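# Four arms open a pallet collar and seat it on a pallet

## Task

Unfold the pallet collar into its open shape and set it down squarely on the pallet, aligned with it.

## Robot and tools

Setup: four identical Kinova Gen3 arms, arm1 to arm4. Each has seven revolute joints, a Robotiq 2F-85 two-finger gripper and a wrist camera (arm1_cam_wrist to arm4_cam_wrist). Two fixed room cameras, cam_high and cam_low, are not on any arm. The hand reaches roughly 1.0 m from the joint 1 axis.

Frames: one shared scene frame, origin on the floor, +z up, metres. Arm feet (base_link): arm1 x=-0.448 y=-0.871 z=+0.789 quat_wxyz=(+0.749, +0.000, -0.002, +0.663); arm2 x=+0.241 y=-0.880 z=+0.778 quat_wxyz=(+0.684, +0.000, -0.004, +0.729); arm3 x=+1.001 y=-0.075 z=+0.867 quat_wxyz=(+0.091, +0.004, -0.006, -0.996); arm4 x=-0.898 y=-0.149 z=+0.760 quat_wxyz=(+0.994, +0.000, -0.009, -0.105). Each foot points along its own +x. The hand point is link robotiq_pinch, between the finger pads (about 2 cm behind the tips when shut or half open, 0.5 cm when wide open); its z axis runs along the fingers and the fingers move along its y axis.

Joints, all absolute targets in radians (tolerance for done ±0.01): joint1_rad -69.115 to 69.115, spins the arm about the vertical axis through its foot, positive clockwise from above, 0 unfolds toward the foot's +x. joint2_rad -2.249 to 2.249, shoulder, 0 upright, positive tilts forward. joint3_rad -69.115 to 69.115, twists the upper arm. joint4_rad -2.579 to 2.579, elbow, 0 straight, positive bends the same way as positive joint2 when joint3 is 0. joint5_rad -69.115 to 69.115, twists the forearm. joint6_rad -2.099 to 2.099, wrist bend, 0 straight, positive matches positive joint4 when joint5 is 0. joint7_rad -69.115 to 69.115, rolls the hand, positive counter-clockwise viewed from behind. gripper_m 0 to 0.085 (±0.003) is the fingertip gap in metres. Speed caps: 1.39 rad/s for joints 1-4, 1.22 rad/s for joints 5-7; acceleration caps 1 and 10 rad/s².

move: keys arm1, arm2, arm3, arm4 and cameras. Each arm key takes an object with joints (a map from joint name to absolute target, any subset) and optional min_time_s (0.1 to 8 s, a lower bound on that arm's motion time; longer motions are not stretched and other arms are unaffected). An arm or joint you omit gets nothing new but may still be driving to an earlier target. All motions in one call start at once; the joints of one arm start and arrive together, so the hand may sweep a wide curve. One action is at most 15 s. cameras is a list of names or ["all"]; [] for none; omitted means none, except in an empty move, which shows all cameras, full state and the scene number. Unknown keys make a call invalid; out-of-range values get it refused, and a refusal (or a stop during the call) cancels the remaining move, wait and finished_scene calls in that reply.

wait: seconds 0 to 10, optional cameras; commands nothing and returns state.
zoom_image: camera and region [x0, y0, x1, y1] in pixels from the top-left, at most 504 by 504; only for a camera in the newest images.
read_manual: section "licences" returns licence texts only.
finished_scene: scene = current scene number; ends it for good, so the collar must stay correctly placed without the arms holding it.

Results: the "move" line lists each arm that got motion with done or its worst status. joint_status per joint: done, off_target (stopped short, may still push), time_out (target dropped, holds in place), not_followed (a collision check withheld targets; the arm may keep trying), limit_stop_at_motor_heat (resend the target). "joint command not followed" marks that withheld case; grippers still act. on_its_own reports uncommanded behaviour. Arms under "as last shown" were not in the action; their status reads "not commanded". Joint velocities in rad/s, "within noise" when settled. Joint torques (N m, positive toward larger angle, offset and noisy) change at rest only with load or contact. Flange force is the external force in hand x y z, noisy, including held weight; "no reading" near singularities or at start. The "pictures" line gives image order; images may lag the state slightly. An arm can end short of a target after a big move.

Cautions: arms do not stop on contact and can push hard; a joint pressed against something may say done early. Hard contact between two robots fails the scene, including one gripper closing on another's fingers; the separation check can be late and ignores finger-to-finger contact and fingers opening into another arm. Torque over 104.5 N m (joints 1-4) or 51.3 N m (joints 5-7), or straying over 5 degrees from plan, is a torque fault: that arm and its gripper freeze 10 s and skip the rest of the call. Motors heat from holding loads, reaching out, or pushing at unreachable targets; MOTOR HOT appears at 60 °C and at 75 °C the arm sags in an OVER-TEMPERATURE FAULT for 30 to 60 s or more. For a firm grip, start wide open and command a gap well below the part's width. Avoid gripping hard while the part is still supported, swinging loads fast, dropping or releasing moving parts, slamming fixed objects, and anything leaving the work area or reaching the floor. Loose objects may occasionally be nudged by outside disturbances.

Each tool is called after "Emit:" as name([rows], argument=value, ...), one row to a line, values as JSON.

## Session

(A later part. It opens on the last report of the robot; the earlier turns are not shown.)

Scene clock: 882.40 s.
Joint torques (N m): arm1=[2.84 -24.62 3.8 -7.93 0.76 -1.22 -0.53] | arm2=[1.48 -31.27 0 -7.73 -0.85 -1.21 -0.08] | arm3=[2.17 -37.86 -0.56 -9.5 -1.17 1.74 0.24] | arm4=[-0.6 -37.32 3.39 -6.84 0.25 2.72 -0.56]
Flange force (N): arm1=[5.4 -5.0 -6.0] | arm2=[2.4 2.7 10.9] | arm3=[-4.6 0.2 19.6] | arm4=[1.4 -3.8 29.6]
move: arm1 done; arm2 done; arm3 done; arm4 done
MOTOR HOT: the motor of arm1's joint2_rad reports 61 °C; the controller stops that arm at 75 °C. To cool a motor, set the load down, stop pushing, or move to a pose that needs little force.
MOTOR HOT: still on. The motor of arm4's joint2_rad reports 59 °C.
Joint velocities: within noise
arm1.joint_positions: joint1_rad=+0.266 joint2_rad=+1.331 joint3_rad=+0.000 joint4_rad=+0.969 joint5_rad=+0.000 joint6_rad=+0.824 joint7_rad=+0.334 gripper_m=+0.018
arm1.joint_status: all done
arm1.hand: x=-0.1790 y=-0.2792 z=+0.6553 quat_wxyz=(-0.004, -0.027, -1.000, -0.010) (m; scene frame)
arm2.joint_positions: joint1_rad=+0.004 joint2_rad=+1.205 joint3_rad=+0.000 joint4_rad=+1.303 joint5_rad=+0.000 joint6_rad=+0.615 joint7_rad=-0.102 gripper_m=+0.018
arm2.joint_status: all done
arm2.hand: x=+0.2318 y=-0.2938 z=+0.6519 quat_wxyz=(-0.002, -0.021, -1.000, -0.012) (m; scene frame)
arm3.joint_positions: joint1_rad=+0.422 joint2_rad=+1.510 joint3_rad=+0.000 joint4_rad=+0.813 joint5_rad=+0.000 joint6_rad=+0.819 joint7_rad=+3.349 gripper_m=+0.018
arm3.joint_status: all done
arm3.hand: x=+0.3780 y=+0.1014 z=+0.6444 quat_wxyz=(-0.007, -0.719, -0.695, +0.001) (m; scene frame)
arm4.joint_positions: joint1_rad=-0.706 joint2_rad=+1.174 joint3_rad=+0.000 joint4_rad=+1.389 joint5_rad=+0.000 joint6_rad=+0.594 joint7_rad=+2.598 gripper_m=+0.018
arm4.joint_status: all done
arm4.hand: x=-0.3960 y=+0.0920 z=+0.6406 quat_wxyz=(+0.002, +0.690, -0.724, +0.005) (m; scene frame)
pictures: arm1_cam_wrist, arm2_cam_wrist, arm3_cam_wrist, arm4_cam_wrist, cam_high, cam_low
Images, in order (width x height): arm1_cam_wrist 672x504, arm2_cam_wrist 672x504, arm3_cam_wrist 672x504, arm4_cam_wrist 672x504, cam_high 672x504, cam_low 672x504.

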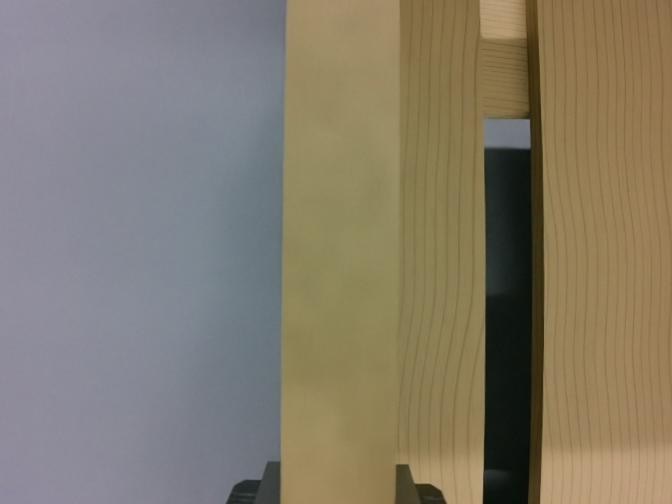

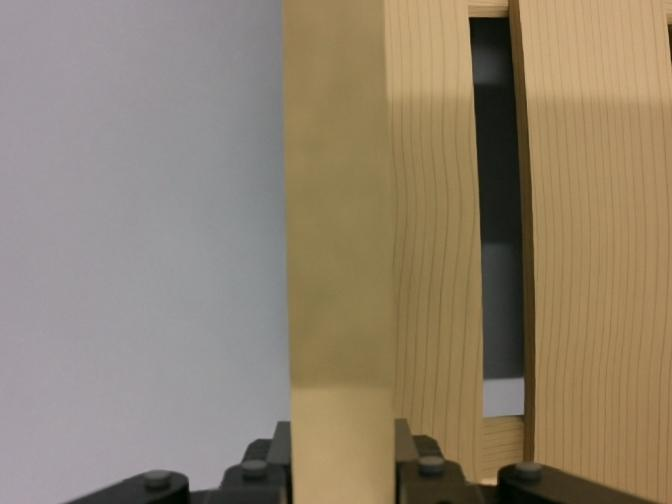

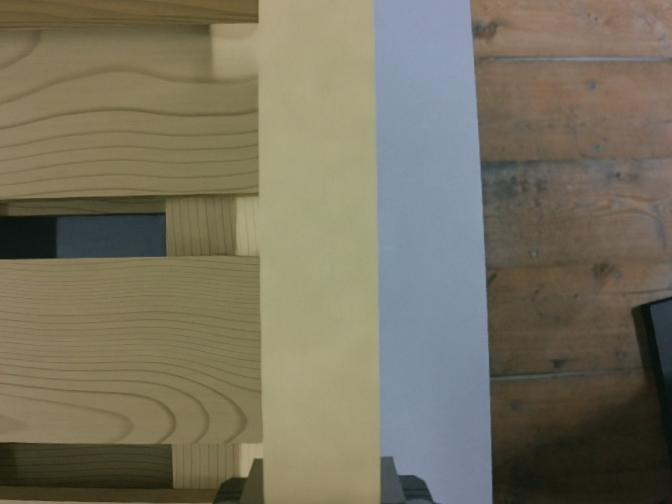

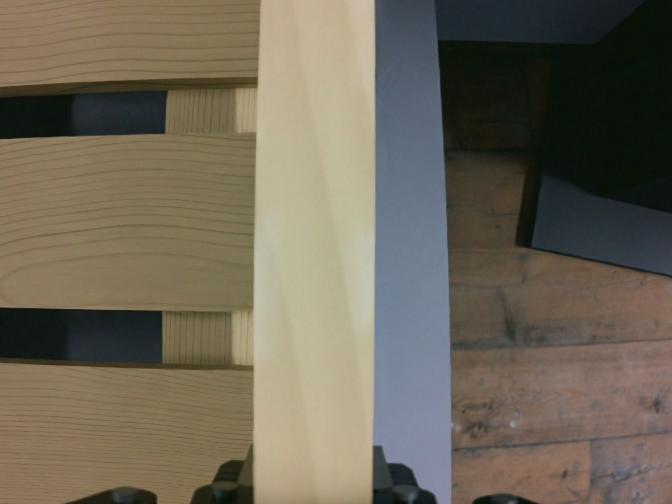

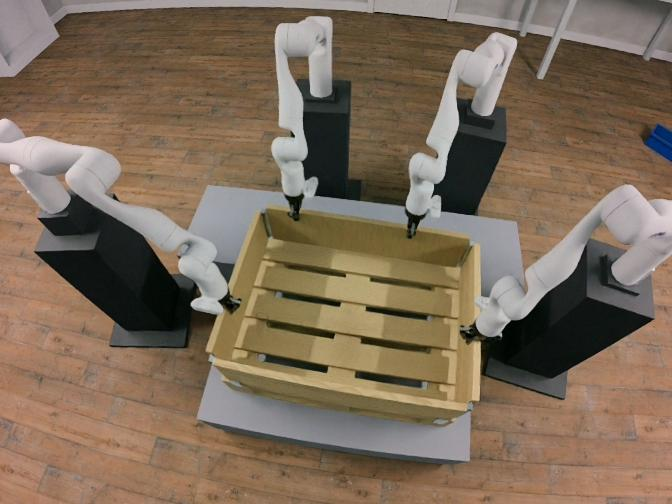

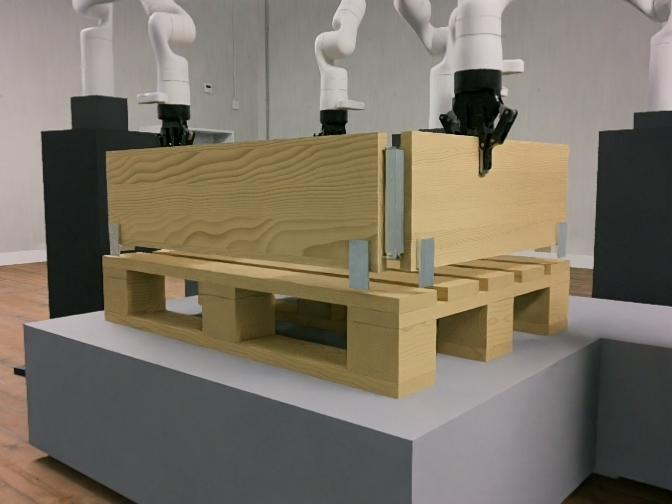

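Emit:
move(arm1={"joints": {"joint1_rad": 0.2672, "joint2_rad": 1.3378, "joint3_rad": 0, "joint4_rad": 0.9719, "joint5_rad": 0, "joint6_rad": 0.8140, "joint7_rad": 0.3350}, "min_time_s": 1.2}, arm2={"joints": {"joint1_rad": 0.0039, "joint2_rad": 1.2154, "joint3_rad": 0, "joint4_rad": 1.3046, "joint5_rad": 0, "joint6_rad": 0.6027, "joint7_rad": -0.1017}, "min_time_s": 1.2}, arm3={"joints": {"joint1_rad": 0.4202, "joint2_rad": 1.5222, "joint3_rad": 0, "joint4_rad": 0.8039, "joint5_rad": 0, "joint6_rad": 0.8155, "joint7_rad": 3.3469}, "min_time_s": 1.2}, arm4={"joints": {"joint1_rad": -0.7035, "joint2_rad": 1.1851, "joint3_rad": 0, "joint4_rad": 1.3876, "joint5_rad": 0, "joint6_rad": 0.5848, "joint7_rad": 2.6004}, "min_time_s": 1.2}, cameras=["cam_low"])

Emit:
zoom_image(camera="cam_low", region=[340, 230, 450, 310])

Emit:
zoom_image(camera="cam_low", region=[90, 205, 190, 280])

Emit:
zoom_image(camera="cam_low", region=[490, 200, 590, 275])

Scene clock: 920.67 s.
Joint torques (N m): arm1=[2.93 -30.54 3.9 -8.46 0.59 0.01 -0.77] | arm2=[2.34 -27 1.11 -8.24 -0.56 -2.53 -0.21] | arm3=[0.88 -38.63 -1.13 -8.88 -1.2 2.64 0.47] | arm4=[-1.56 -35.34 2.44 -6.81 0.1 1.87 -0.46]
Flange force (N): arm1=[3.6 -0.9 6.0] | arm2=[3.3 -2.1 0.3] | arm3=[-2.5 -1.3 22.7] | arm4=[3.0 -4.0 24.5]
move: arm1 done; arm2 done; arm3 done; arm4 done
MOTOR HOT: still on. The motor of arm1's joint2_rad reports 58 °C.
MOTOR HOT: still on. The motor of arm4's joint2_rad reports 61 °C.
Joint velocities: within noise
arm1.joint_positions: joint1_rad=+0.267 joint2_rad=+1.338 joint3_rad=+0.000 joint4_rad=+0.972 joint5_rad=+0.000 joint6_rad=+0.814 joint7_rad=+0.335 gripper_m=+0.018
arm1.joint_status: all done
arm1.hand: x=-0.1790 y=-0.2807 z=+0.6503 quat_wxyz=(-0.004, -0.027, -1.000, -0.010) (m; scene frame)
arm2.joint_positions: joint1_rad=+0.004 joint2_rad=+1.215 joint3_rad=+0.000 joint4_rad=+1.305 joint5_rad=+0.000 joint6_rad=+0.603 joint7_rad=-0.102 gripper_m=+0.018
arm2.joint_status: all done
arm2.hand: x=+0.2318 y=-0.2953 z=+0.6454 quat_wxyz=(-0.002, -0.021, -1.000, -0.012) (m; scene frame)
arm3.joint_positions: joint1_rad=+0.420 joint2_rad=+1.522 joint3_rad=+0.000 joint4_rad=+0.804 joint5_rad=+0.000 joint6_rad=+0.815 joint7_rad=+3.347 gripper_m=+0.018
arm3.joint_status: all done
arm3.hand: x=+0.3780 y=+0.0998 z=+0.6384 quat_wxyz=(-0.007, -0.719, -0.695, +0.001) (m; scene frame)
arm4.joint_positions: joint1_rad=-0.704 joint2_rad=+1.185 joint3_rad=+0.000 joint4_rad=+1.388 joint5_rad=+0.000 joint6_rad=+0.585 joint7_rad=+2.600 gripper_m=+0.018
arm4.joint_status: all done
arm4.hand: x=-0.3960 y=+0.0905 z=+0.6346 quat_wxyz=(+0.002, +0.690, -0.724, +0.005) (m; scene frame)
pictures: cam_low
Images, in order (width x height): cam_low 672x504.

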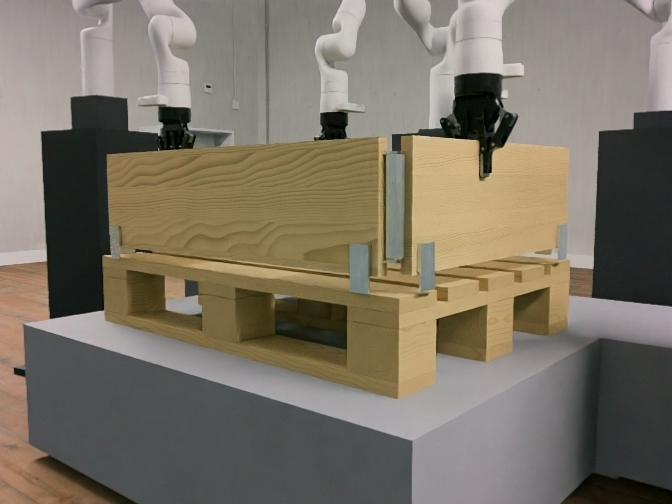

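Scaled by 4.582 from the camera's 672x504 image, which has a finer 960x720 frame.

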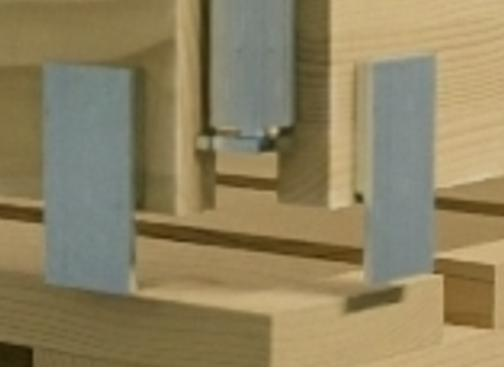

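Scaled by 5.040 from the camera's 672x504 image, which has a finer 960x720 frame.

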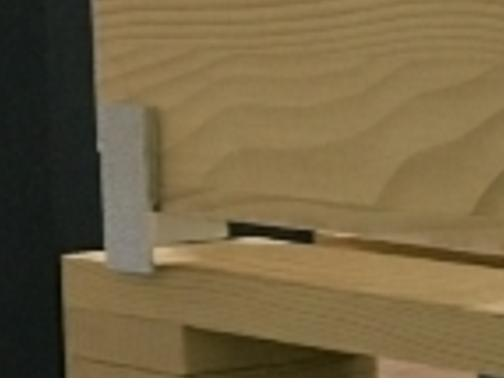

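Scaled by 5.040 from the camera's 672x504 image, which has a finer 960x720 frame.

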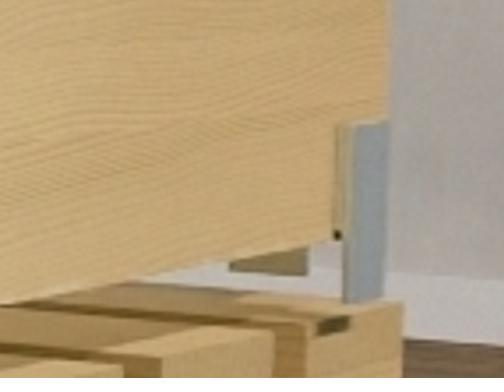

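Emit:
move(arm1={"joints": {"joint1_rad": 0.2672, "joint2_rad": 1.3494, "joint3_rad": 0, "joint4_rad": 0.9654, "joint5_rad": 0, "joint6_rad": 0.8088, "joint7_rad": 0.3350}, "min_time_s": 1.2}, arm2={"joints": {"joint1_rad": 0.0039, "joint2_rad": 1.2275, "joint3_rad": 0, "joint4_rad": 1.2993, "joint5_rad": 0, "joint6_rad": 0.5959, "joint7_rad": -0.1017}, "min_time_s": 1.2}, arm3={"joints": {"joint1_rad": 0.4202, "joint2_rad": 1.5358, "joint3_rad": 0, "joint4_rad": 0.7914, "joint5_rad": 0, "joint6_rad": 0.8145, "joint7_rad": 3.3469}, "min_time_s": 1.2}, arm4={"joints": {"joint1_rad": -0.7035, "joint2_rad": 1.1972, "joint3_rad": 0, "joint4_rad": 1.3829, "joint5_rad": 0, "joint6_rad": 0.5773, "joint7_rad": 2.6004}, "min_time_s": 1.2}, cameras=["cam_low", "cam_high"])

Emit:
zoom_image(camera="cam_low", region=[340, 230, 450, 310])

Emit:
zoom_image(camera="cam_low", region=[90, 205, 190, 280])

Emit:
zoom_image(camera="cam_low", region=[490, 200, 590, 275])

Scene clock: 942.93 s.
Joint torques (N m): arm1=[0.09 -30.53 1.54 -7.55 -0.29 0.67 -0.7] | arm2=[-0.59 -25.67 -1.89 -8.71 -1.47 -3.28 -0.3] | arm3=[0.32 -37.87 -1.78 -9.31 -1.61 1.84 0.23] | arm4=[-1.88 -35.73 1.95 -6.23 -0.32 2.52 -0.55]
Flange force (N): arm1=[-1.4 0.0 7.5] | arm2=[-1.9 -3.5 -3.8] | arm3=[-1.6 0.3 19.9] | arm4=[3.5 -4.9 26.4]
move: arm1 done; arm2 done; arm3 done; arm4 done
MOTOR HOT: still on. The motor of arm1's joint2_rad reports 59 °C.
MOTOR HOT: still on. The motor of arm4's joint2_rad reports 60 °C.
Joint velocities: within noise
arm1.joint_positions: joint1_rad=+0.267 joint2_rad=+1.349 joint3_rad=+0.000 joint4_rad=+0.965 joint5_rad=+0.000 joint6_rad=+0.809 joint7_rad=+0.335 gripper_m=+0.018
arm1.joint_status: all done
arm1.hand: x=-0.1790 y=-0.2807 z=+0.6443 quat_wxyz=(-0.004, -0.027, -1.000, -0.010) (m; scene frame)
arm2.joint_positions: joint1_rad=+0.004 joint2_rad=+1.228 joint3_rad=+0.000 joint4_rad=+1.299 joint5_rad=+0.000 joint6_rad=+0.596 joint7_rad=-0.102 gripper_m=+0.018
arm2.joint_status: all done
arm2.hand: x=+0.2319 y=-0.2953 z=+0.6394 quat_wxyz=(-0.002, -0.021, -1.000, -0.012) (m; scene frame)
arm3.joint_positions: joint1_rad=+0.420 joint2_rad=+1.536 joint3_rad=+0.000 joint4_rad=+0.791 joint5_rad=+0.000 joint6_rad=+0.814 joint7_rad=+3.347 gripper_m=+0.018
arm3.joint_status: all done
arm3.hand: x=+0.3781 y=+0.0997 z=+0.6324 quat_wxyz=(-0.007, -0.719, -0.695, +0.001) (m; scene frame)
arm4.joint_positions: joint1_rad=-0.703 joint2_rad=+1.197 joint3_rad=+0.000 joint4_rad=+1.383 joint5_rad=+0.000 joint6_rad=+0.577 joint7_rad=+2.600 gripper_m=+0.018
arm4.joint_status: all done
arm4.hand: x=-0.3960 y=+0.0905 z=+0.6286 quat_wxyz=(+0.002, +0.690, -0.724, +0.005) (m; scene frame)
pictures: cam_high, cam_low
Images, in order (width x height): cam_high 672x504, cam_low 672x504.

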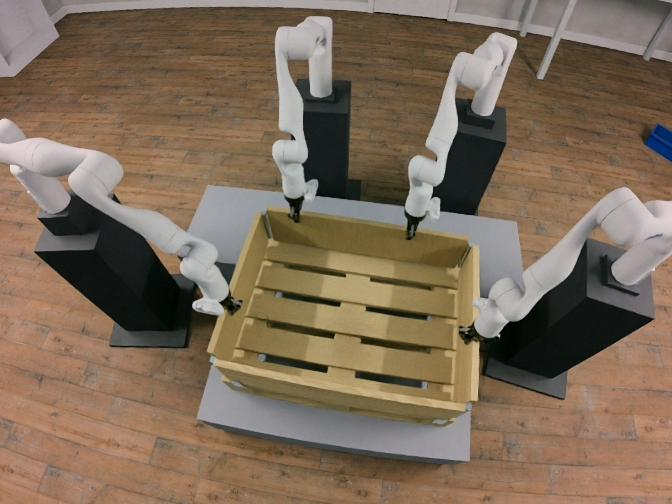

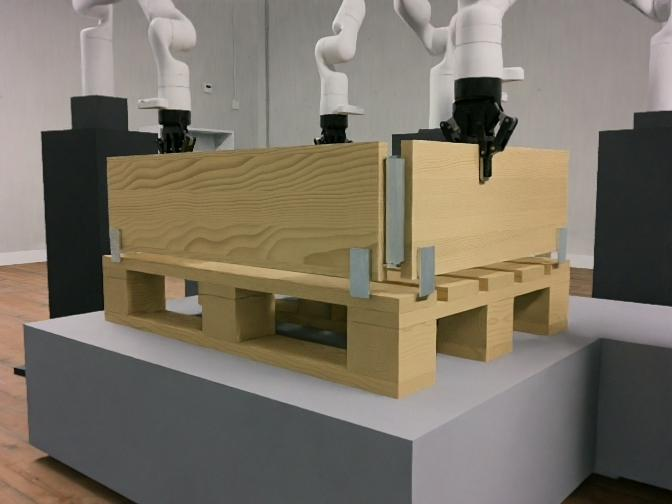

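Scaled by 4.582 from the camera's 672x504 image, which has a finer 960x720 frame.

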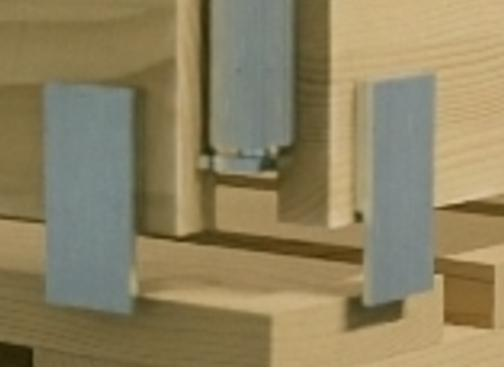

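Scaled by 5.040 from the camera's 672x504 image, which has a finer 960x720 frame.

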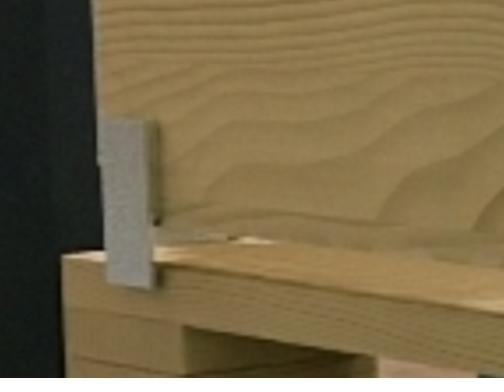

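Scaled by 5.040 from the camera's 672x504 image, which has a finer 960x720 frame.

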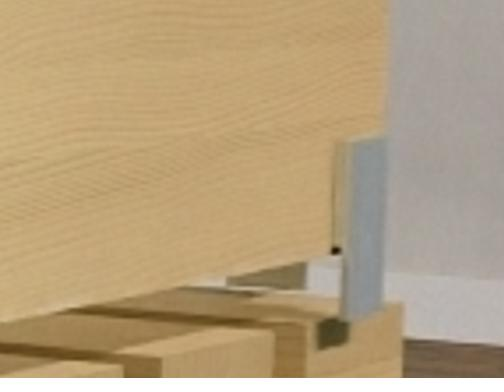

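Emit:
move(arm1={"joints": {"joint1_rad": 0.2672, "joint2_rad": 1.3631, "joint3_rad": 0, "joint4_rad": 0.9574, "joint5_rad": 0, "joint6_rad": 0.8030, "joint7_rad": 0.3350}, "min_time_s": 1.2}, arm2={"joints": {"joint1_rad": 0.0039, "joint2_rad": 1.2415, "joint3_rad": 0, "joint4_rad": 1.2928, "joint5_rad": 0, "joint6_rad": 0.5883, "joint7_rad": -0.1017}, "min_time_s": 1.2}, arm3={"joints": {"joint1_rad": 0.4202, "joint2_rad": 1.5520, "joint3_rad": 0, "joint4_rad": 0.7760, "joint5_rad": 0, "joint6_rad": 0.8135, "joint7_rad": 3.3469}, "min_time_s": 1.2}, arm4={"joints": {"joint1_rad": -0.7035, "joint2_rad": 1.2116, "joint3_rad": 0, "joint4_rad": 1.3773, "joint5_rad": 0, "joint6_rad": 0.5685, "joint7_rad": 2.6004}, "min_time_s": 1.2}, cameras=["cam_low", "arm1_cam_wrist", "arm2_cam_wrist"])

Emit:
zoom_image(camera="cam_low", region=[80, 215, 584, 315])

Scene clock: 957.67 s.
Joint torques (N m): arm1=[-3.99 1.45 -2.05 -4.32 -1.09 -7.44 -0.4] | arm2=[-7.94 -22.02 -8.19 -5.37 -2.9 -2.55 -0.15] | arm3=[0.4 -43.64 -1.1 -10.71 -1.27 2.8 0.12] | arm4=[3.26 -24.01 6.34 -3.05 0.65 0.84 -0.82]
Flange force (N): arm1=[-0.6 -17.8 -58.9] | arm2=[-13.9 5.2 -7.3] | arm3=[-1.6 0.3 30.3] | arm4=[-5.5 -3.0 3.0]
move: arm1 done; arm2 done; arm3 done; arm4 done
MOTOR HOT: still on. The motor of arm1's joint2_rad reports 58 °C.
MOTOR HOT: still on. The motor of arm4's joint2_rad reports 60 °C.
Joint velocities: within noise
arm1.joint_positions: joint1_rad=+0.267 joint2_rad=+1.363 joint3_rad=+0.000 joint4_rad=+0.957 joint5_rad=+0.000 joint6_rad=+0.803 joint7_rad=+0.335 gripper_m=+0.018
arm1.joint_status: all done
arm1.hand: x=-0.1788 y=-0.2806 z=+0.6374 quat_wxyz=(-0.004, -0.027, -1.000, -0.010) (m; scene frame)
arm2.joint_positions: joint1_rad=+0.004 joint2_rad=+1.241 joint3_rad=+0.000 joint4_rad=+1.293 joint5_rad=+0.000 joint6_rad=+0.588 joint7_rad=-0.102 gripper_m=+0.018
arm2.joint_status: all done
arm2.hand: x=+0.2320 y=-0.2952 z=+0.6325 quat_wxyz=(-0.002, -0.021, -1.000, -0.012) (m; scene frame)
arm3.joint_positions: joint1_rad=+0.420 joint2_rad=+1.552 joint3_rad=+0.000 joint4_rad=+0.776 joint5_rad=+0.000 joint6_rad=+0.814 joint7_rad=+3.347 gripper_m=+0.018
arm3.joint_status: all done
arm3.hand: x=+0.3781 y=+0.0997 z=+0.6254 quat_wxyz=(-0.007, -0.719, -0.695, +0.001) (m; scene frame)
arm4.joint_positions: joint1_rad=-0.704 joint2_rad=+1.212 joint3_rad=+0.000 joint4_rad=+1.377 joint5_rad=+0.000 joint6_rad=+0.568 joint7_rad=+2.600 gripper_m=+0.018
arm4.joint_status: all done
arm4.hand: x=-0.3960 y=+0.0904 z=+0.6215 quat_wxyz=(+0.002, +0.690, -0.724, +0.005) (m; scene frame)
pictures: arm1_cam_wrist, arm2_cam_wrist, cam_low
Images, in order (width x height): arm1_cam_wrist 672x504, arm2_cam_wrist 672x504, cam_low 672x504.

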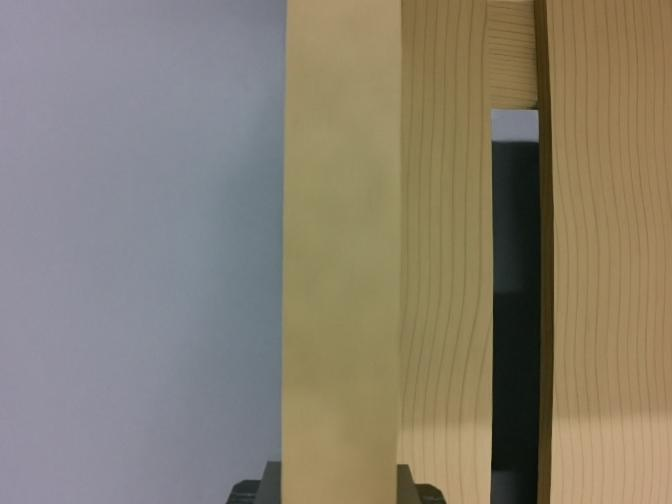

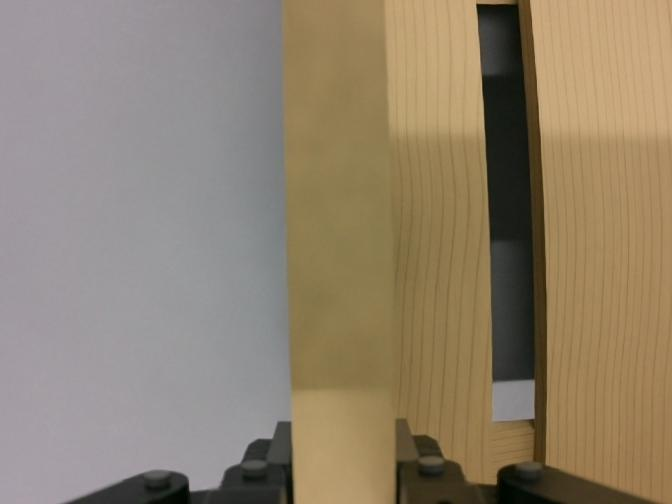

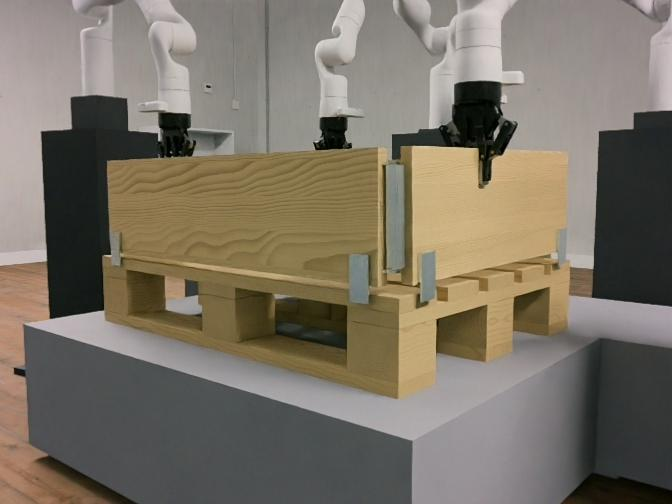

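Scaled by 1.000.

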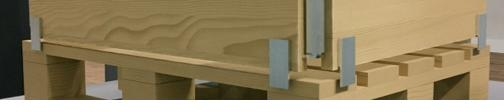

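Emit:
move(arm1={"joints": {"joint1_rad": 0.2693, "joint2_rad": 1.3426, "joint3_rad": 0, "joint4_rad": 0.9841, "joint5_rad": 0, "joint6_rad": 0.7969, "joint7_rad": 0.3407}, "min_time_s": 1.2}, arm2={"joints": {"joint1_rad": 0.0037, "joint2_rad": 1.2245, "joint3_rad": 0, "joint4_rad": 1.3083, "joint5_rad": 0, "joint6_rad": 0.5899, "joint7_rad": -0.0983}, "min_time_s": 1.2}, arm3={"joints": {"joint1_rad": 0.4172, "joint2_rad": 1.5345, "joint3_rad": 0, "joint4_rad": 0.7951, "joint5_rad": 0, "joint6_rad": 0.8120, "joint7_rad": 3.3475}, "min_time_s": 1.2}, arm4={"joints": {"joint1_rad": -0.7004, "joint2_rad": 1.1961, "joint3_rad": 0, "joint4_rad": 1.3866, "joint5_rad": 0, "joint6_rad": 0.5748, "joint7_rad": 2.6071}, "min_time_s": 1.2}, cameras=["cam_low"])

Emit:
zoom_image(camera="cam_low", region=[340, 230, 450, 310])

Emit:
zoom_image(camera="cam_low", region=[490, 200, 590, 275])

Scene clock: 990.83 s.
Joint torques (N m): arm1=[1.01 -29.11 2.4 -3.15 0.2 3.53 -0.37] | arm2=[-1.05 -27.53 -2.02 -9.59 -1.14 -3.26 0.12] | arm3=[-0.02 -38.34 -1.6 -9.2 -1.17 2.18 0.83] | arm4=[-6.08 -36.93 -2.34 -9.45 -0.96 0.19 -0.16]
Flange force (N): arm1=[-3.8 11.4 12.4] | arm2=[-2.1 -5.1 -0.8] | arm3=[-1.9 -0.1 21.3] | arm4=[11.9 -3.6 23.5]
move: arm1 done; arm2 done; arm3 done; arm4 done
MOTOR HOT: cleared for the motors of arm1.
MOTOR HOT: cleared for the motors of arm4.
Joint velocities: within noise
arm1.joint_positions: joint1_rad=+0.269 joint2_rad=+1.343 joint3_rad=+0.000 joint4_rad=+0.984 joint5_rad=+0.000 joint6_rad=+0.797 joint7_rad=+0.341 gripper_m=+0.018
arm1.joint_status: all done
arm1.hand: x=-0.1790 y=-0.2842 z=+0.6444 quat_wxyz=(-0.004, -0.025, -1.000, -0.010) (m; scene frame)
arm2.joint_positions: joint1_rad=+0.004 joint2_rad=+1.225 joint3_rad=+0.000 joint4_rad=+1.308 joint5_rad=+0.000 joint6_rad=+0.590 joint7_rad=-0.098 gripper_m=+0.018
arm2.joint_status: all done
arm2.hand: x=+0.2318 y=-0.2973 z=+0.6395 quat_wxyz=(-0.002, -0.019, -1.000, -0.012) (m; scene frame)
arm3.joint_positions: joint1_rad=+0.417 joint2_rad=+1.534 joint3_rad=+0.000 joint4_rad=+0.795 joint5_rad=+0.000 joint6_rad=+0.812 joint7_rad=+3.347 gripper_m=+0.018
arm3.joint_status: all done
arm3.hand: x=+0.3781 y=+0.0978 z=+0.6324 quat_wxyz=(-0.007, -0.717, -0.697, +0.001) (m; scene frame)
arm4.joint_positions: joint1_rad=-0.700 joint2_rad=+1.196 joint3_rad=+0.000 joint4_rad=+1.387 joint5_rad=+0.000 joint6_rad=+0.575 joint7_rad=+2.607 gripper_m=+0.018
arm4.joint_status: all done
arm4.hand: x=-0.3960 y=+0.0885 z=+0.6286 quat_wxyz=(+0.002, +0.691, -0.723, +0.004) (m; scene frame)
pictures: cam_low
Images, in order (width x height): cam_low 672x504.

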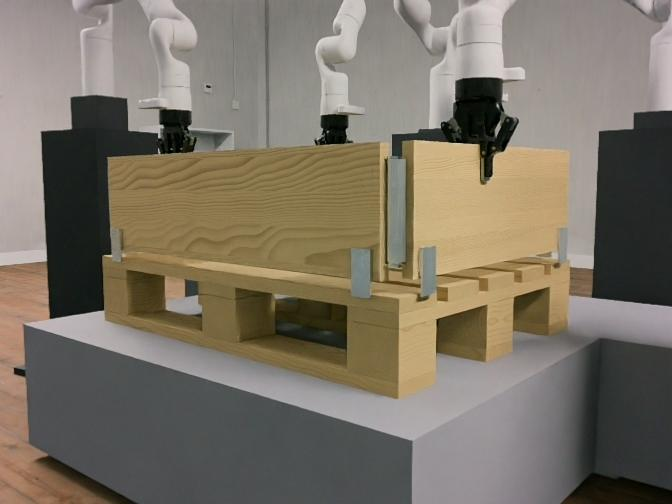

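Scaled by 4.582 from the camera's 672x504 image, which has a finer 960x720 frame.

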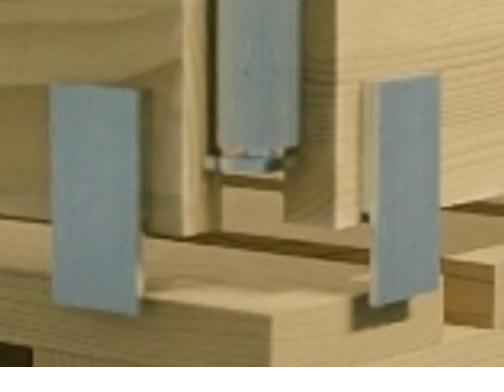

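Scaled by 5.040 from the camera's 672x504 image, which has a finer 960x720 frame.

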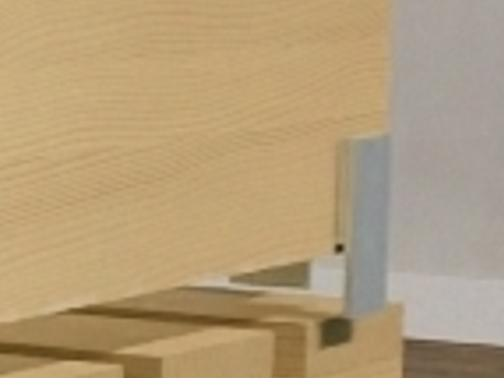

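Emit:
move(arm1={"joints": {"joint1_rad": 0.2693, "joint2_rad": 1.3546, "joint3_rad": 0, "joint4_rad": 0.9773, "joint5_rad": 0, "joint6_rad": 0.7917, "joint7_rad": 0.3407}, "min_time_s": 1.2}, arm2={"joints": {"joint1_rad": 0.0037, "joint2_rad": 1.2367, "joint3_rad": 0, "joint4_rad": 1.3027, "joint5_rad": 0, "joint6_rad": 0.5832, "joint7_rad": -0.0983}, "min_time_s": 1.2}, arm3={"joints": {"joint1_rad": 0.4172, "joint2_rad": 1.5484, "joint3_rad": 0, "joint4_rad": 0.7820, "joint5_rad": 0, "joint6_rad": 0.8112, "joint7_rad": 3.3475}, "min_time_s": 1.2}, arm4={"joints": {"joint1_rad": -0.6968, "joint2_rad": 1.2071, "joint3_rad": 0, "joint4_rad": 1.3859, "joint5_rad": 0, "joint6_rad": 0.5645, "joint7_rad": 2.6107}, "min_time_s": 1.2}, cameras=["cam_low"])

Scene clock: 1008.13 s.
Joint torques (N m): arm1=[-1.84 -8 -0.16 -3.78 -0.5 -3.79 -0.43] | arm2=[-5.38 -23.91 -5.85 -8.09 -2.21 -3.67 -0.1] | arm3=[-1.36 -40.35 -2.47 -9.15 -1.55 3.08 0.62] | arm4=[2.76 -26.71 6.5 -3.44 1.13 1.4 -0.32]
Flange force (N): arm1=[-0.9 -8.2 -36.4] | arm2=[-9.8 -1.4 -7.3] | arm3=[0.7 -0.7 26.2] | arm4=[-5.4 -3.1 9.0]
move: arm1 done; arm2 done; arm3 done; arm4 done
MOTOR HOT: the motor of arm3's joint2_rad reports 60 °C; the controller stops that arm at 75 °C. To cool a motor, set the load down, stop pushing, or move to a pose that needs little force.
Joint velocities: within noise
arm1.joint_positions: joint1_rad=+0.269 joint2_rad=+1.355 joint3_rad=+0.000 joint4_rad=+0.977 joint5_rad=+0.000 joint6_rad=+0.792 joint7_rad=+0.341 gripper_m=+0.018
arm1.joint_status: all done
arm1.hand: x=-0.1789 y=-0.2842 z=+0.6383 quat_wxyz=(-0.004, -0.025, -1.000, -0.010) (m; scene frame)
arm2.joint_positions: joint1_rad=+0.004 joint2_rad=+1.237 joint3_rad=+0.000 joint4_rad=+1.303 joint5_rad=+0.000 joint6_rad=+0.583 joint7_rad=-0.098 gripper_m=+0.018
arm2.joint_status: all done
arm2.hand: x=+0.2320 y=-0.2972 z=+0.6335 quat_wxyz=(-0.002, -0.019, -1.000, -0.012) (m; scene frame)
arm3.joint_positions: joint1_rad=+0.417 joint2_rad=+1.548 joint3_rad=+0.000 joint4_rad=+0.782 joint5_rad=+0.000 joint6_rad=+0.811 joint7_rad=+3.348 gripper_m=+0.018
arm3.joint_status: all done
arm3.hand: x=+0.3781 y=+0.0977 z=+0.6264 quat_wxyz=(-0.007, -0.717, -0.697, +0.001) (m; scene frame)
arm4.joint_positions: joint1_rad=-0.697 joint2_rad=+1.207 joint3_rad=+0.000 joint4_rad=+1.386 joint5_rad=+0.000 joint6_rad=+0.565 joint7_rad=+2.611 gripper_m=+0.018
arm4.joint_status: all done
arm4.hand: x=-0.3960 y=+0.0862 z=+0.6226 quat_wxyz=(+0.002, +0.691, -0.723, +0.004) (m; scene frame)
pictures: cam_low
Images, in order (width x height): cam_low 672x504.

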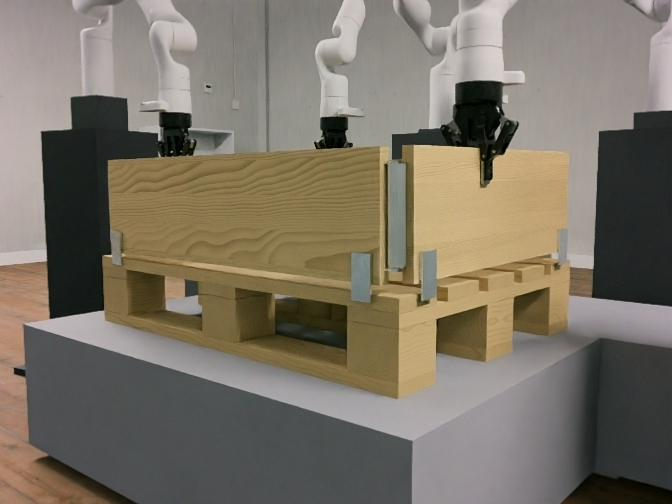

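Emit:
zoom_image(camera="cam_low", region=[490, 205, 590, 280])

Emit:
zoom_image(camera="cam_low", region=[340, 230, 450, 310])

Emit:
zoom_image(camera="cam_low", region=[90, 205, 190, 280])

Scaled by 5.040 from the camera's 672x504 image, which has a finer 960x720 frame.

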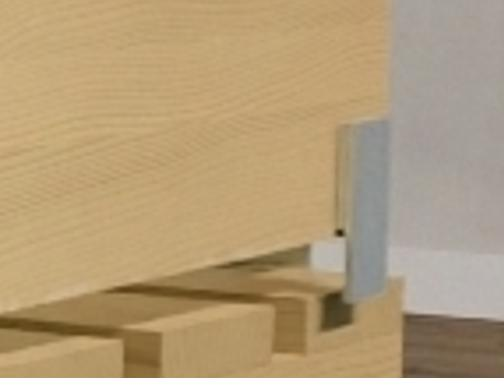

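Scaled by 4.582 from the camera's 672x504 image, which has a finer 960x720 frame.

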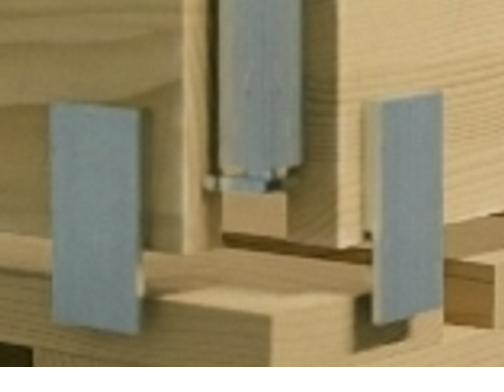

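Scaled by 5.040 from the camera's 672x504 image, which has a finer 960x720 frame.

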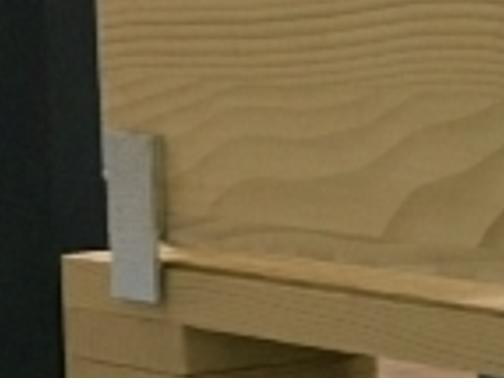

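Emit:
zoom_image(camera="cam_low", region=[525, 235, 575, 275])

Emit:
zoom_image(camera="cam_low", region=[380, 230, 580, 310])

Scaled by 10.080 from the camera's 672x504 image, which has a finer 960x720 frame.

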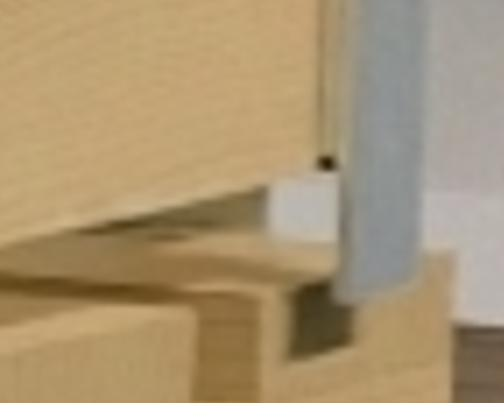

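Scaled by 2.520 from the camera's 672x504 image, which has a finer 960x720 frame.

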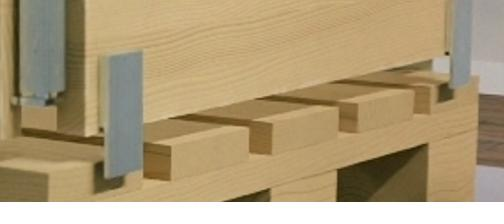

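Emit:
move(arm1={"joints": {"joint1_rad": 0.2711, "joint2_rad": 1.3420, "joint3_rad": 0, "joint4_rad": 0.9970, "joint5_rad": 0, "joint6_rad": 0.7846, "joint7_rad": 0.3425}, "min_time_s": 1.2}, arm2={"joints": {"joint1_rad": 0.0034, "joint2_rad": 1.2326, "joint3_rad": 0, "joint4_rad": 1.3162, "joint5_rad": 0, "joint6_rad": 0.5738, "joint7_rad": -0.0986}, "min_time_s": 1.2}, arm3={"joints": {"joint1_rad": 0.4127, "joint2_rad": 1.5464, "joint3_rad": 0, "joint4_rad": 0.7876, "joint5_rad": 0, "joint6_rad": 0.8076, "joint7_rad": 3.3430}, "min_time_s": 1.2}, arm4={"joints": {"joint1_rad": -0.6921, "joint2_rad": 1.2055, "joint3_rad": 0, "joint4_rad": 1.3913, "joint5_rad": 0, "joint6_rad": 0.5607, "joint7_rad": 2.6154}, "min_time_s": 1.2}, cameras=["cam_low"])

Emit:
zoom_image(camera="cam_low", region=[525, 235, 575, 275])

Scene clock: 1130.77 s.
Joint torques (N m): arm1=[-1.66 -46.8 0.11 -6.79 -1.18 5.46 -0.93] | arm2=[-1.62 -18.87 -2.76 -7.84 -1.73 -4.65 -0.52] | arm3=[-8.1 -38.98 -7.29 -9.11 -3.34 2.48 0.81] | arm4=[-5.67 -30.56 -3.04 -10.2 -1.47 -2.45 -0.19]
Flange force (N): arm1=[-11.2 16.2 45.0] | arm2=[-4.2 -4.7 -18.3] | arm3=[10.5 1.9 23.0] | arm4=[13.4 0.5 6.6]
move: arm1 done; arm2 done; arm3 done; arm4 done
MOTOR HOT: still on. The motor of arm3's joint2_rad reports 59 °C.
Joint velocities: within noise
arm1.joint_positions: joint1_rad=+0.271 joint2_rad=+1.342 joint3_rad=+0.000 joint4_rad=+0.997 joint5_rad=+0.000 joint6_rad=+0.785 joint7_rad=+0.342 gripper_m=+0.018
arm1.joint_status: all done
arm1.hand: x=-0.1789 y=-0.2872 z=+0.6418 quat_wxyz=(-0.004, -0.025, -1.000, -0.010) (m; scene frame)
arm2.joint_positions: joint1_rad=+0.003 joint2_rad=+1.233 joint3_rad=+0.000 joint4_rad=+1.316 joint5_rad=+0.000 joint6_rad=+0.574 joint7_rad=-0.099 gripper_m=+0.018
arm2.joint_status: all done
arm2.hand: x=+0.2319 y=-0.3002 z=+0.6334 quat_wxyz=(-0.002, -0.019, -1.000, -0.012) (m; scene frame)
arm3.joint_positions: joint1_rad=+0.413 joint2_rad=+1.546 joint3_rad=+0.000 joint4_rad=+0.788 joint5_rad=+0.000 joint6_rad=+0.808 joint7_rad=+3.343 gripper_m=+0.018
arm3.joint_status: all done
arm3.hand: x=+0.3781 y=+0.0947 z=+0.6264 quat_wxyz=(-0.007, -0.717, -0.697, +0.001) (m; scene frame)
arm4.joint_positions: joint1_rad=-0.692 joint2_rad=+1.205 joint3_rad=+0.000 joint4_rad=+1.391 joint5_rad=+0.000 joint6_rad=+0.561 joint7_rad=+2.615 gripper_m=+0.018
arm4.joint_status: all done
arm4.hand: x=-0.3960 y=+0.0832 z=+0.6226 quat_wxyz=(+0.002, +0.691, -0.723, +0.004) (m; scene frame)
pictures: cam_low
Images, in order (width x height): cam_low 672x504.

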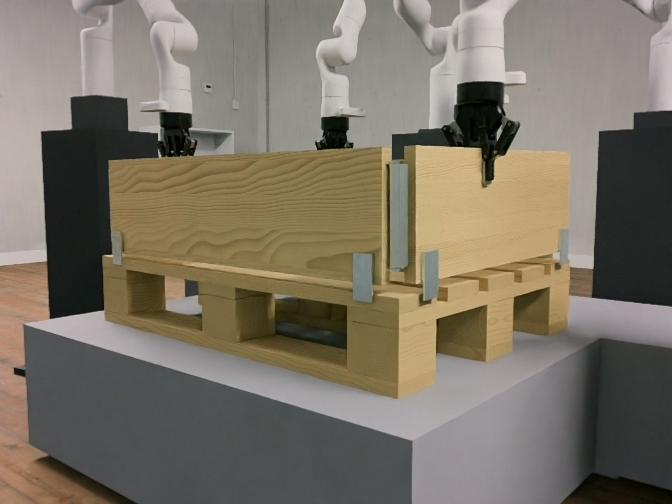

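Scaled by 10.080 from the camera's 672x504 image, which has a finer 960x720 frame.

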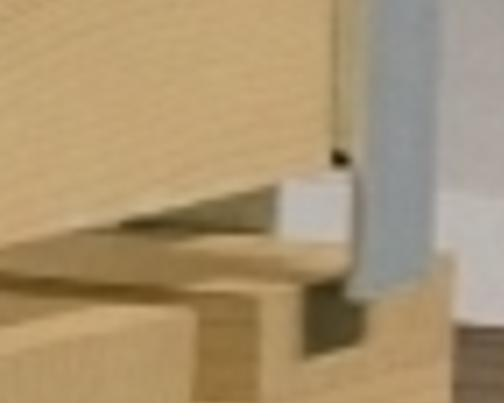

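Emit:
move(arm1={"joints": {"joint1_rad": 0.2711, "joint2_rad": 1.3479, "joint3_rad": 0, "joint4_rad": 0.9936, "joint5_rad": 0, "joint6_rad": 0.7821, "joint7_rad": 0.3425}, "min_time_s": 1.0}, arm3={"joints": {"joint1_rad": 0.4142, "joint2_rad": 1.5470, "joint3_rad": 0, "joint4_rad": 0.7858, "joint5_rad": 0, "joint6_rad": 0.8088, "joint7_rad": 3.3445}, "min_time_s": 1.0}, arm4={"joints": {"joint1_rad": -0.6889, "joint2_rad": 1.2045, "joint3_rad": 0, "joint4_rad": 1.3949, "joint5_rad": 0, "joint6_rad": 0.5581, "joint7_rad": 2.6186}, "min_time_s": 1.0}, cameras=["cam_low"])

Emit:
zoom_image(camera="cam_low", region=[525, 235, 575, 275])

Scene clock: 1156.07 s.
Joint torques (N m): arm1=[-0.35 -34.21 1.12 -10.49 -0.72 -0.73 -1.01] | arm2=[0.27 -25.63 -1.27 -7.16 -1.52 -2.41 -0.49] | arm3=[-0.38 -38.39 -1.71 -9.85 -1.26 1.47 0.67] | arm4=[0.41 -33.88 3.93 -5.83 0.52 2.05 -0.07]
Flange force (N): arm1=[-0.6 -5.0 10.4] | arm2=[-0.6 0.1 -1.4] | arm3=[-1.5 1.4 19.9] | arm4=[-0.7 -2.2 22.6]
move: arm1 done; arm3 done; arm4 done
MOTOR HOT: still on. The motor of arm3's joint2_rad reports 60 °C.
Joint velocities: within noise
arm1.joint_positions: joint1_rad=+0.271 joint2_rad=+1.348 joint3_rad=+0.000 joint4_rad=+0.994 joint5_rad=+0.000 joint6_rad=+0.782 joint7_rad=+0.343 gripper_m=+0.018
arm1.joint_status: all done
arm1.hand: x=-0.1789 y=-0.2871 z=+0.6388 quat_wxyz=(-0.004, -0.025, -1.000, -0.010) (m; scene frame)
arm2: as last shown
arm3.joint_positions: joint1_rad=+0.414 joint2_rad=+1.547 joint3_rad=+0.000 joint4_rad=+0.786 joint5_rad=+0.000 joint6_rad=+0.809 joint7_rad=+3.344 gripper_m=+0.018
arm3.joint_status: all done
arm3.hand: x=+0.3781 y=+0.0957 z=+0.6265 quat_wxyz=(-0.007, -0.717, -0.697, +0.001) (m; scene frame)
arm4.joint_positions: joint1_rad=-0.689 joint2_rad=+1.204 joint3_rad=+0.000 joint4_rad=+1.395 joint5_rad=+0.000 joint6_rad=+0.558 joint7_rad=+2.619 gripper_m=+0.018
arm4.joint_status: all done
arm4.hand: x=-0.3960 y=+0.0813 z=+0.6226 quat_wxyz=(+0.002, +0.691, -0.723, +0.004) (m; scene frame)
pictures: cam_low
Images, in order (width x height): cam_low 672x504.

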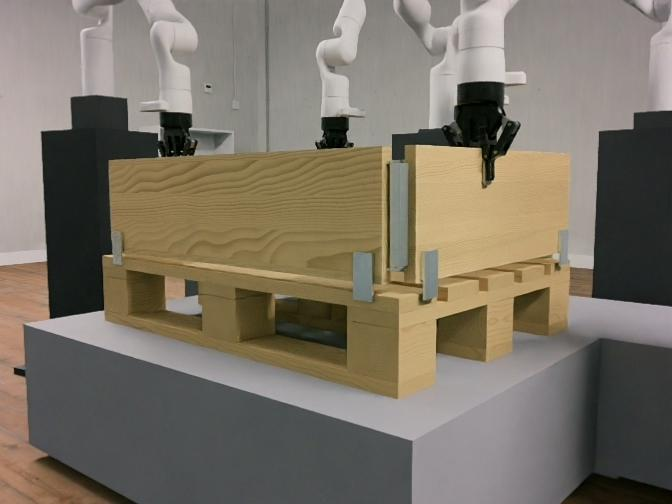

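Scaled by 10.080 from the camera's 672x504 image, which has a finer 960x720 frame.

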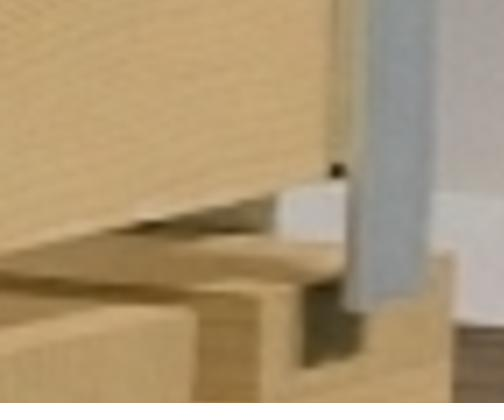

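Emit:
move(arm1={"joints": {"joint1_rad": 0.2711, "joint2_rad": 1.3618, "joint3_rad": 0, "joint4_rad": 0.9854, "joint5_rad": 0, "joint6_rad": 0.7764, "joint7_rad": 0.3425}, "min_time_s": 1.2}, arm2={"joints": {"joint1_rad": 0.0034, "joint2_rad": 1.2469, "joint3_rad": 0, "joint4_rad": 1.3094, "joint5_rad": 0, "joint6_rad": 0.5663, "joint7_rad": -0.0986}, "min_time_s": 1.2}, arm3={"joints": {"joint1_rad": 0.4142, "joint2_rad": 1.5634, "joint3_rad": 0, "joint4_rad": 0.7698, "joint5_rad": 0, "joint6_rad": 0.8084, "joint7_rad": 3.3445}, "min_time_s": 1.2}, arm4={"joints": {"joint1_rad": -0.6889, "joint2_rad": 1.2188, "joint3_rad": 0, "joint4_rad": 1.3888, "joint5_rad": 0, "joint6_rad": 0.5499, "joint7_rad": 2.6186}, "min_time_s": 1.2}, cameras=["cam_low"])

Emit:
zoom_image(camera="cam_low", region=[340, 230, 580, 310])

Scene clock: 1171.80 s.
Joint torques (N m): arm1=[-1.3 -34.3 0.24 -10.17 -1.1 -0.52 -1.09] | arm2=[0.22 -25.22 -1.34 -7.4 -1.54 -2.61 -0.54] | arm3=[-0.71 -36.34 -2.02 -8.46 -1.35 2.11 0.67] | arm4=[0.27 -33.53 3.78 -5.42 0.47 2.17 -0.12]
Flange force (N): arm1=[-2.4 -4.8 11.0] | arm2=[-0.8 -1.2 -2.8] | arm3=[-0.6 -0.2 18.3] | arm4=[-0.6 -2.7 22.2]
move: arm1 done; arm2 done; arm3 done; arm4 done
MOTOR HOT: still on. The motor of arm3's joint2_rad reports 60 °C.
Joint velocities: within noise
arm1.joint_positions: joint1_rad=+0.271 joint2_rad=+1.362 joint3_rad=+0.000 joint4_rad=+0.985 joint5_rad=+0.000 joint6_rad=+0.776 joint7_rad=+0.343 gripper_m=+0.018
arm1.joint_status: all done
arm1.hand: x=-0.1789 y=-0.2871 z=+0.6318 quat_wxyz=(-0.004, -0.025, -1.000, -0.010) (m; scene frame)
arm2.joint_positions: joint1_rad=+0.003 joint2_rad=+1.247 joint3_rad=+0.000 joint4_rad=+1.309 joint5_rad=+0.000 joint6_rad=+0.566 joint7_rad=-0.099 gripper_m=+0.018
arm2.joint_status: all done
arm2.hand: x=+0.2319 y=-0.3002 z=+0.6264 quat_wxyz=(-0.002, -0.019, -1.000, -0.012) (m; scene frame)
arm3.joint_positions: joint1_rad=+0.414 joint2_rad=+1.563 joint3_rad=+0.000 joint4_rad=+0.770 joint5_rad=+0.000 joint6_rad=+0.808 joint7_rad=+3.345 gripper_m=+0.018
arm3.joint_status: all done
arm3.hand: x=+0.3782 y=+0.0956 z=+0.6195 quat_wxyz=(-0.007, -0.717, -0.697, +0.001) (m; scene frame)
arm4.joint_positions: joint1_rad=-0.689 joint2_rad=+1.219 joint3_rad=+0.000 joint4_rad=+1.389 joint5_rad=+0.000 joint6_rad=+0.550 joint7_rad=+2.619 gripper_m=+0.018
arm4.joint_status: all done
arm4.hand: x=-0.3960 y=+0.0812 z=+0.6156 quat_wxyz=(+0.002, +0.691, -0.723, +0.004) (m; scene frame)
pictures: cam_low
Images, in order (width x height): cam_low 672x504.

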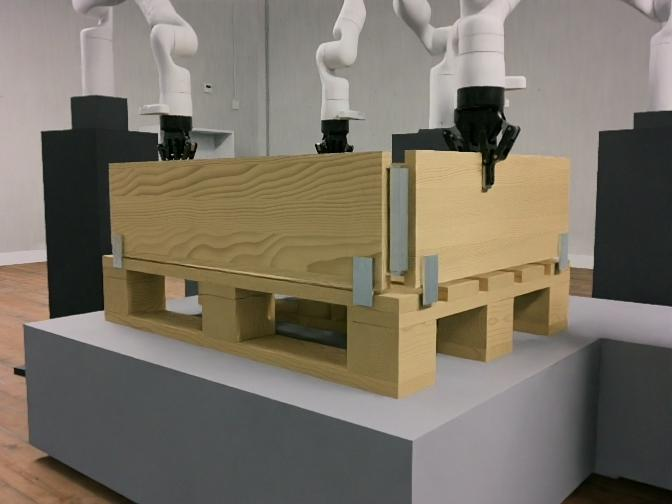

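Scaled by 2.100 from the camera's 672x504 image, which has a finer 960x720 frame.

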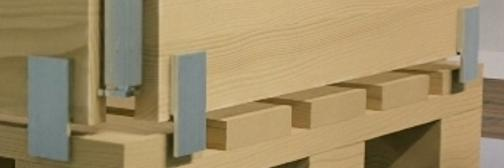

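Emit:
move(arm1={"joints": {"joint1_rad": 0.2720, "joint2_rad": 1.3803, "joint3_rad": 0, "joint4_rad": 0.9802, "joint5_rad": 0, "joint6_rad": 0.7631, "joint7_rad": 0.3434}, "min_time_s": 1.5}, arm2={"joints": {"joint1_rad": 0.0032, "joint2_rad": 1.2666, "joint3_rad": 0, "joint4_rad": 1.3052, "joint5_rad": 0, "joint6_rad": 0.5509, "joint7_rad": -0.0988}, "min_time_s": 1.5}, arm3={"joints": {"joint1_rad": 0.4120, "joint2_rad": 1.5791, "joint3_rad": 0, "joint4_rad": 0.7560, "joint5_rad": 0, "joint6_rad": 0.8065, "joint7_rad": 3.3422}, "min_time_s": 1.5}, arm4={"joints": {"joint1_rad": -0.6867, "joint2_rad": 1.2326, "joint3_rad": 0, "joint4_rad": 1.3849, "joint5_rad": 0, "joint6_rad": 0.5401, "joint7_rad": 2.6208}, "min_time_s": 1.5}, cameras=["cam_low"])

Emit:
zoom_image(camera="cam_low", region=[340, 230, 580, 310])

Emit:
zoom_image(camera="cam_low", region=[90, 205, 250, 305])

Scene clock: 1200.10 s.
Joint torques (N m): arm1=[0.01 -29.68 1.51 -8.76 -0.57 -0.44 -1.16] | arm2=[0.31 -19.18 -1.44 -6.41 -1.45 -2.91 -0.44] | arm3=[-1.75 -30.21 -3.41 -8.08 -2.07 0.57 0.56] | arm4=[1.1 -35.58 5.36 -4.68 0.96 3.41 -0.22]
Flange force (N): arm1=[0.1 -5.9 3.3] | arm2=[-0.7 -4.1 -14.8] | arm3=[-0.2 5.6 4.6] | arm4=[-2.4 -3.3 28.4]
move: arm1 done; arm2 done; arm3 done; arm4 done
MOTOR HOT: still on. The motor of arm3's joint2_rad reports 59 °C.
Joint velocities: within noise
arm1.joint_positions: joint1_rad=+0.272 joint2_rad=+1.380 joint3_rad=+0.000 joint4_rad=+0.980 joint5_rad=+0.000 joint6_rad=+0.763 joint7_rad=+0.343 gripper_m=+0.018
arm1.joint_status: all done
arm1.hand: x=-0.1789 y=-0.2886 z=+0.6212 quat_wxyz=(-0.004, -0.025, -1.000, -0.010) (m; scene frame)
arm2.joint_positions: joint1_rad=+0.003 joint2_rad=+1.267 joint3_rad=+0.000 joint4_rad=+1.305 joint5_rad=+0.000 joint6_rad=+0.551 joint7_rad=-0.099 gripper_m=+0.018
arm2.joint_status: all done
arm2.hand: x=+0.2320 y=-0.3017 z=+0.6159 quat_wxyz=(-0.002, -0.019, -1.000, -0.012) (m; scene frame)
arm3.joint_positions: joint1_rad=+0.412 joint2_rad=+1.579 joint3_rad=+0.000 joint4_rad=+0.756 joint5_rad=+0.000 joint6_rad=+0.806 joint7_rad=+3.342 gripper_m=+0.018
arm3.joint_status: all done
arm3.hand: x=+0.3782 y=+0.0941 z=+0.6125 quat_wxyz=(-0.007, -0.717, -0.697, +0.001) (m; scene frame)
arm4.joint_positions: joint1_rad=-0.687 joint2_rad=+1.233 joint3_rad=+0.000 joint4_rad=+1.385 joint5_rad=+0.000 joint6_rad=+0.540 joint7_rad=+2.621 gripper_m=+0.018
arm4.joint_status: all done
arm4.hand: x=-0.3961 y=+0.0797 z=+0.6086 quat_wxyz=(+0.002, +0.691, -0.723, +0.004) (m; scene frame)
pictures: cam_low
Images, in order (width x height): cam_low 672x504.

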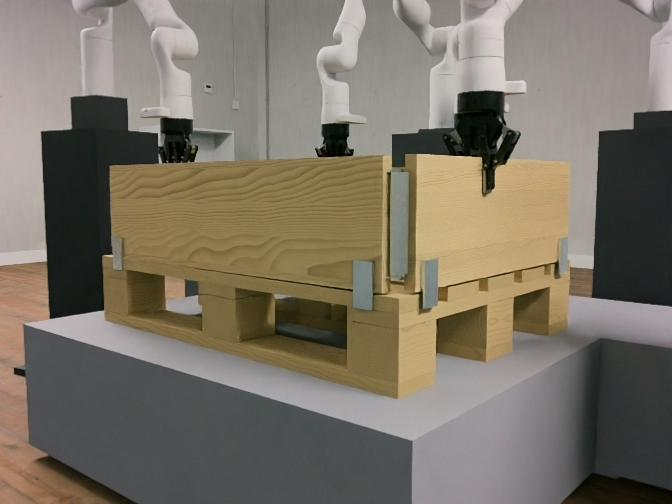

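Scaled by 2.100 from the camera's 672x504 image, which has a finer 960x720 frame.

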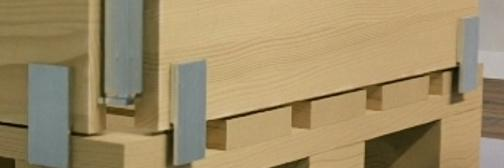

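Scaled by 3.150 from the camera's 672x504 image, which has a finer 960x720 frame.

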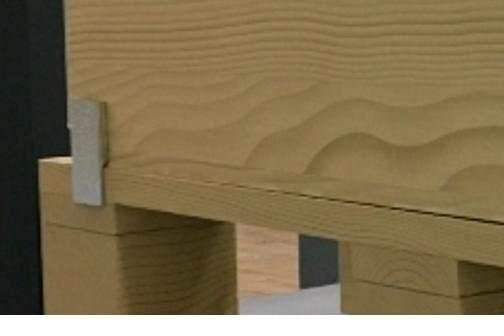

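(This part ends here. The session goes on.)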